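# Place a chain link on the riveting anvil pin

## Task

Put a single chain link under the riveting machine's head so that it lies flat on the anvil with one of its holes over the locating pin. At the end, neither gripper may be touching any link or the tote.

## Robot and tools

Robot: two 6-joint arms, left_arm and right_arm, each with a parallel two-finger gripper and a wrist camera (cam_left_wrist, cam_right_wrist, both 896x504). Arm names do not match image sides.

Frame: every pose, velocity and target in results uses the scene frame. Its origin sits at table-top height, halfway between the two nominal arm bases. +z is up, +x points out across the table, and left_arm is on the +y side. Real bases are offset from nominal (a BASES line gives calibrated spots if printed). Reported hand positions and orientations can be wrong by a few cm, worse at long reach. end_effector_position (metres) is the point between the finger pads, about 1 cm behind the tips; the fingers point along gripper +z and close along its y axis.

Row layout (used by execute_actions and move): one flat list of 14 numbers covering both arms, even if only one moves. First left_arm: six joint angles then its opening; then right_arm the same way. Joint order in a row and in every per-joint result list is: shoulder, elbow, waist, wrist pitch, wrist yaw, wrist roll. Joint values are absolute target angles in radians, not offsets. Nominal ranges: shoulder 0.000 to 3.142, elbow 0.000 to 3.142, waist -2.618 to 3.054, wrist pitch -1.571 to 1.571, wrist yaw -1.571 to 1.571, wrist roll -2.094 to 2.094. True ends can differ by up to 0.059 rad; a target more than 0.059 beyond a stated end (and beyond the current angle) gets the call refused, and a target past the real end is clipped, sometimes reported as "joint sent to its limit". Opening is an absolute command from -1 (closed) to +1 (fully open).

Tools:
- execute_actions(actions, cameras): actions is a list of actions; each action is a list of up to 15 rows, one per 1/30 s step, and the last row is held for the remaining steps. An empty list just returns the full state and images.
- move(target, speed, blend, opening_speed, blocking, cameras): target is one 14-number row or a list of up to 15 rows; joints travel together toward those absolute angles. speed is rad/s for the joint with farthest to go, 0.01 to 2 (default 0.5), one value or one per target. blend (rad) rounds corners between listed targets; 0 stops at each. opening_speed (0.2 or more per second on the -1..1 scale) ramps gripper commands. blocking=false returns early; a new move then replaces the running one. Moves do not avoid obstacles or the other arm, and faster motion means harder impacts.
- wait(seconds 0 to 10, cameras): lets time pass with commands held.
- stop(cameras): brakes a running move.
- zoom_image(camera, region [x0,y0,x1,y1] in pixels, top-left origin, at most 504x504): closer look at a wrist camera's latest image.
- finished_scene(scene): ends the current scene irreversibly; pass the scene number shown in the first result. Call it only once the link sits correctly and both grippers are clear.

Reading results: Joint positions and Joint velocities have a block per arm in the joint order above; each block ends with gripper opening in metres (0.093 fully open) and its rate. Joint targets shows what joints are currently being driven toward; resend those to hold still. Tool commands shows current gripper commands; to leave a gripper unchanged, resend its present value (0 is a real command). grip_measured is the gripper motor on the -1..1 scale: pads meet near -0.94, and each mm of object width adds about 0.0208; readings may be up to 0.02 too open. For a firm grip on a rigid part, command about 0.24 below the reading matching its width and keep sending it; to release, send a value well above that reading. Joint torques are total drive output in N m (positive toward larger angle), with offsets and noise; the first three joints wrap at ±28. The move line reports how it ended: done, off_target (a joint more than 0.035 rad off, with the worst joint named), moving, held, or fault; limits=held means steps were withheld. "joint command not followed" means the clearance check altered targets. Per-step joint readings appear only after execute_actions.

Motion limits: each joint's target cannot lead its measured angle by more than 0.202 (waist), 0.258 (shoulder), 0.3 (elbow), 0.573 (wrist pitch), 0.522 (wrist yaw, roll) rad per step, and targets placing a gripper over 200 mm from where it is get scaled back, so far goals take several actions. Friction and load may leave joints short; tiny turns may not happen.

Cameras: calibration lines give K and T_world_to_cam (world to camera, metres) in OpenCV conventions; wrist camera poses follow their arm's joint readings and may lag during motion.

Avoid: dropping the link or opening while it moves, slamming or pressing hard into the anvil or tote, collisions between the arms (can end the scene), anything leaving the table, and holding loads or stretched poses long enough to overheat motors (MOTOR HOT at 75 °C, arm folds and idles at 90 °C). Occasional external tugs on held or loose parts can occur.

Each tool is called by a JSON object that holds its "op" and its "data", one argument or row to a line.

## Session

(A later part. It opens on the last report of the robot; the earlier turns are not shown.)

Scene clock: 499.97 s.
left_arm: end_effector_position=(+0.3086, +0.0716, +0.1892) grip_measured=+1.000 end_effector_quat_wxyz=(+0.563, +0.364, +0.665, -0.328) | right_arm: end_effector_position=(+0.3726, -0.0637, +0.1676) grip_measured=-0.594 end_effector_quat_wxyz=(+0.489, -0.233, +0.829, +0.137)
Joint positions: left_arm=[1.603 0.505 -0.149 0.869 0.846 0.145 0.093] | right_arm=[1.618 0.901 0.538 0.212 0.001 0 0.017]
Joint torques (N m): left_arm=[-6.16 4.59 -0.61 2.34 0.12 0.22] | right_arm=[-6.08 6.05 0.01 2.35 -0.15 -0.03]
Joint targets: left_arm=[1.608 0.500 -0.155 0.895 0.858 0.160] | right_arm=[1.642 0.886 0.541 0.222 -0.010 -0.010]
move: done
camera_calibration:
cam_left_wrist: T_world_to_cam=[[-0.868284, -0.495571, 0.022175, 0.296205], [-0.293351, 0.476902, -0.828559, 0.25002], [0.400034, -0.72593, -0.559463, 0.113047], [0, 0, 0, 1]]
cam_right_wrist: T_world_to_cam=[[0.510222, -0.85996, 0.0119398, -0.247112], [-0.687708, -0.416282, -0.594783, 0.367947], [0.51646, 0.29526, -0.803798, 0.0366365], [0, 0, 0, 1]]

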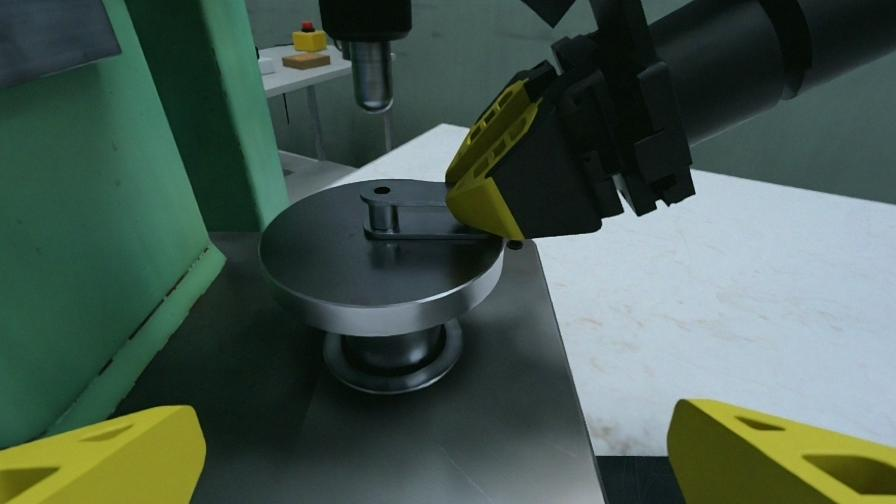

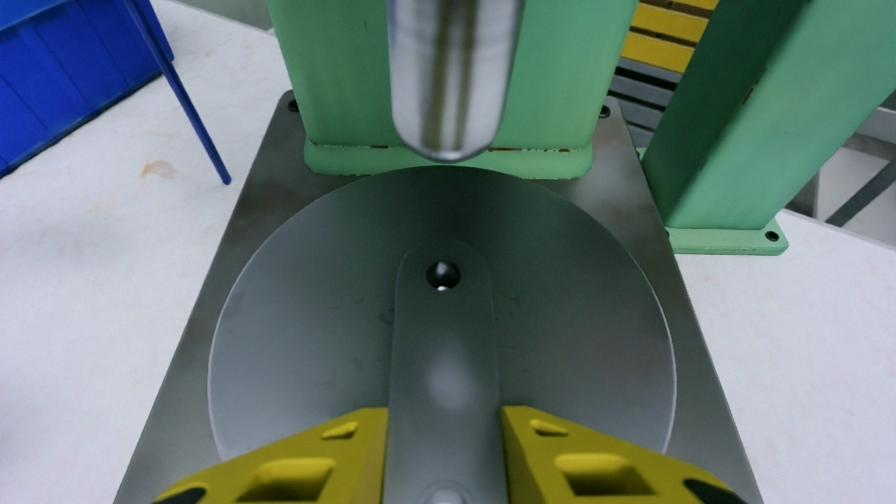

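{"op": "move", "data": {
  "target": [
    [1.608, 0.500, -0.155, 0.895, 0.858, 0.16, 1.0, 1.631, 0.889, 0.541, 0.221, -0.010, -0.010, -0.85],
    [1.608, 0.500, -0.155, 0.895, 0.858, 0.16, 1.0, 1.631, 0.889, 0.541, 0.221, -0.010, -0.010, 0.2]
  ],
  "speed": 0.05,
  "opening_speed": 0.6
}}

{"op": "zoom_image", "data": {
  "camera": "cam_left_wrist",
  "region": [345, 165, 525, 255]
}}

{"op": "zoom_image", "data": {
  "camera": "cam_right_wrist",
  "region": [390, 230, 500, 320]
}}

Scene clock: 514.00 s.
left_arm: end_effector_position=(+0.3086, +0.0716, +0.1892) grip_measured=+1.000 end_effector_quat_wxyz=(+0.563, +0.364, +0.665, -0.328) | right_arm: end_effector_position=(+0.3739, -0.0629, +0.1703) grip_measured=+0.197 end_effector_quat_wxyz=(+0.495, -0.232, +0.826, +0.139)
Joint positions: left_arm=[1.603 0.505 -0.149 0.869 0.846 0.145 0.093] | right_arm=[1.618 0.901 0.538 0.225 0.001 0 0.055]
Joint torques (N m): left_arm=[-6.15 4.57 -0.61 2.34 0.13 0.22] | right_arm=[-7.12 6.3 0.06 2.2 -0.15 -0.03]
Joint targets: left_arm=[1.608 0.500 -0.155 0.895 0.858 0.160] | right_arm=[1.631 0.889 0.541 0.221 -0.010 -0.010]
move: done
camera_calibration:
cam_left_wrist: T_world_to_cam=[[-0.868284, -0.495571, 0.022175, 0.296205], [-0.293351, 0.476902, -0.828559, 0.25002], [0.400034, -0.72593, -0.559463, 0.113047], [0, 0, 0, 1]]
cam_right_wrist: T_world_to_cam=[[0.510091, -0.86004, 0.0117716, -0.247053], [-0.681067, -0.412225, -0.605159, 0.370337], [0.525313, 0.300669, -0.796018, 0.0336664], [0, 0, 0, 1]]

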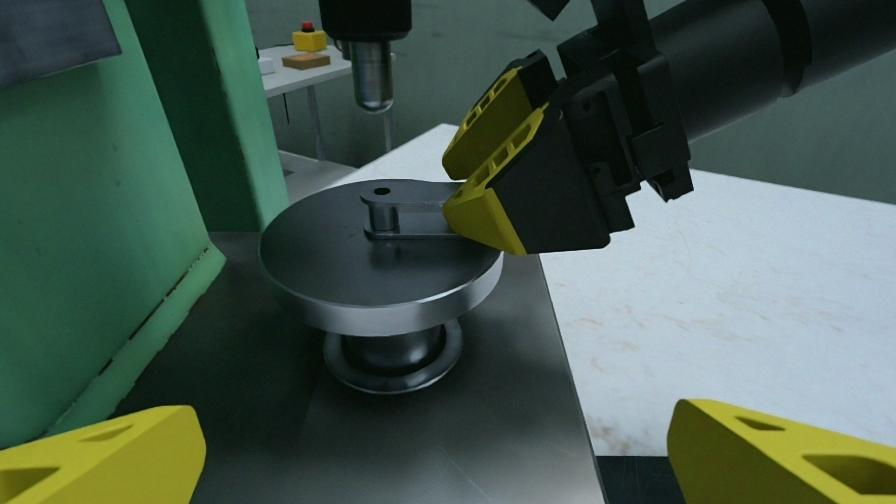

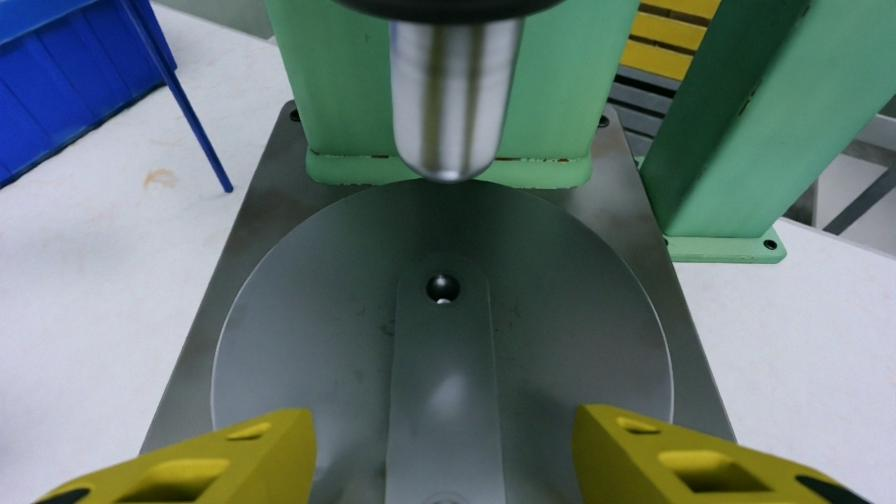

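Scaled by 2.800 from the camera's 896x504 image, which has a finer 1280x720 frame.

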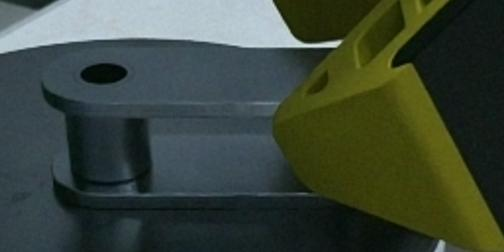

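Scaled by 4.582 from the camera's 896x504 image, which has a finer 1280x720 frame.

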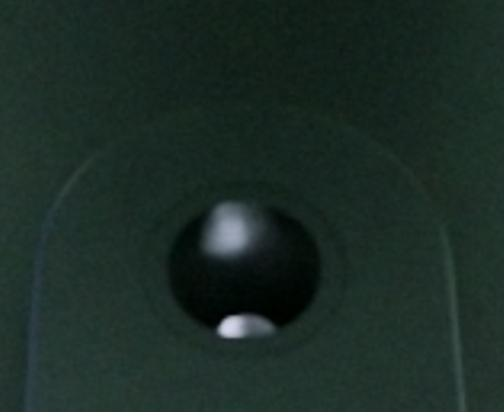

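{"op": "move", "data": {
  "target": [
    [1.608, 0.500, -0.155, 0.895, 0.858, 0.16, 1.0, 1.584, 0.889, 0.541, 0.221, -0.010, -0.010, 0.2],
    [1.608, 0.500, -0.155, 0.895, 0.858, 0.16, 1.0, 1.217, 0.724, 0.541, 0.003, -0.010, -0.010, 0.2]
  ],
  "speed": [0.1, 0.25]
}}

{"op": "zoom_image", "data": {
  "camera": "cam_left_wrist",
  "region": [345, 165, 525, 255]
}}

Scene clock: 519.43 s.
left_arm: end_effector_position=(+0.3086, +0.0716, +0.1892) grip_measured=+1.000 end_effector_quat_wxyz=(+0.563, +0.364, +0.665, -0.328) | right_arm: end_effector_position=(+0.3080, -0.1031, +0.2136) grip_measured=+0.197 end_effector_quat_wxyz=(+0.504, -0.231, +0.820, +0.141)
Joint positions: left_arm=[1.603 0.505 -0.149 0.869 0.846 0.145 0.093] | right_arm=[1.232 0.74 0.538 0.023 0.001 0 0.055]
Joint torques (N m): left_arm=[-6.17 4.6 -0.61 2.34 0.13 0.22] | right_arm=[-6.31 6.35 0.05 2.03 -0.15 -0.02]
Joint targets: left_arm=[1.608 0.500 -0.155 0.895 0.858 0.160] | right_arm=[1.217 0.724 0.541 0.003 -0.010 -0.010]
move: done
camera_calibration:
cam_left_wrist: T_world_to_cam=[[-0.868284, -0.495571, 0.022175, 0.296205], [-0.293351, 0.476902, -0.828559, 0.25002], [0.400034, -0.72593, -0.559463, 0.113047], [0, 0, 0, 1]]
cam_right_wrist: T_world_to_cam=[[0.50986, -0.860181, 0.0114649, -0.248448], [-0.668867, -0.404773, -0.623519, 0.335957], [0.540979, 0.310239, -0.781724, 0.107921], [0, 0, 0, 1]]

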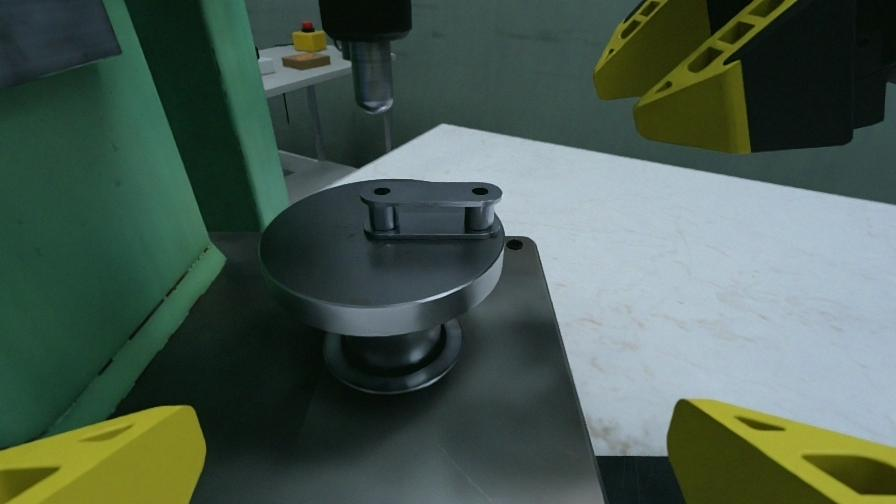

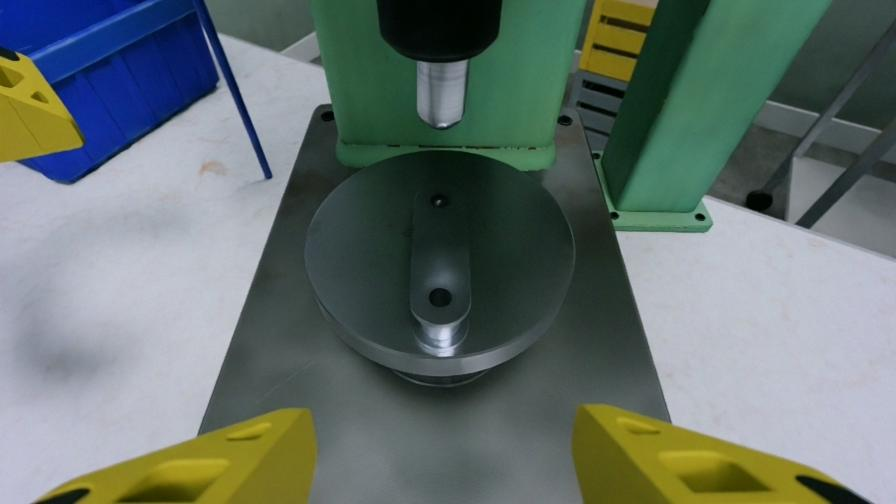

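Scaled by 2.800 from the camera's 896x504 image, which has a finer 1280x720 frame.

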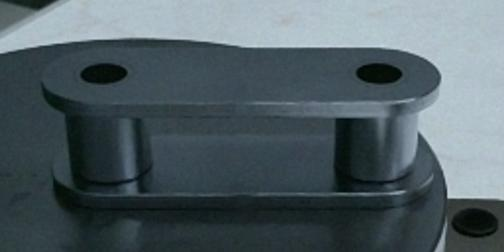

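{"op": "finished_scene", "data": {
  "scene": 2
}}

The scene is finished: the task was done.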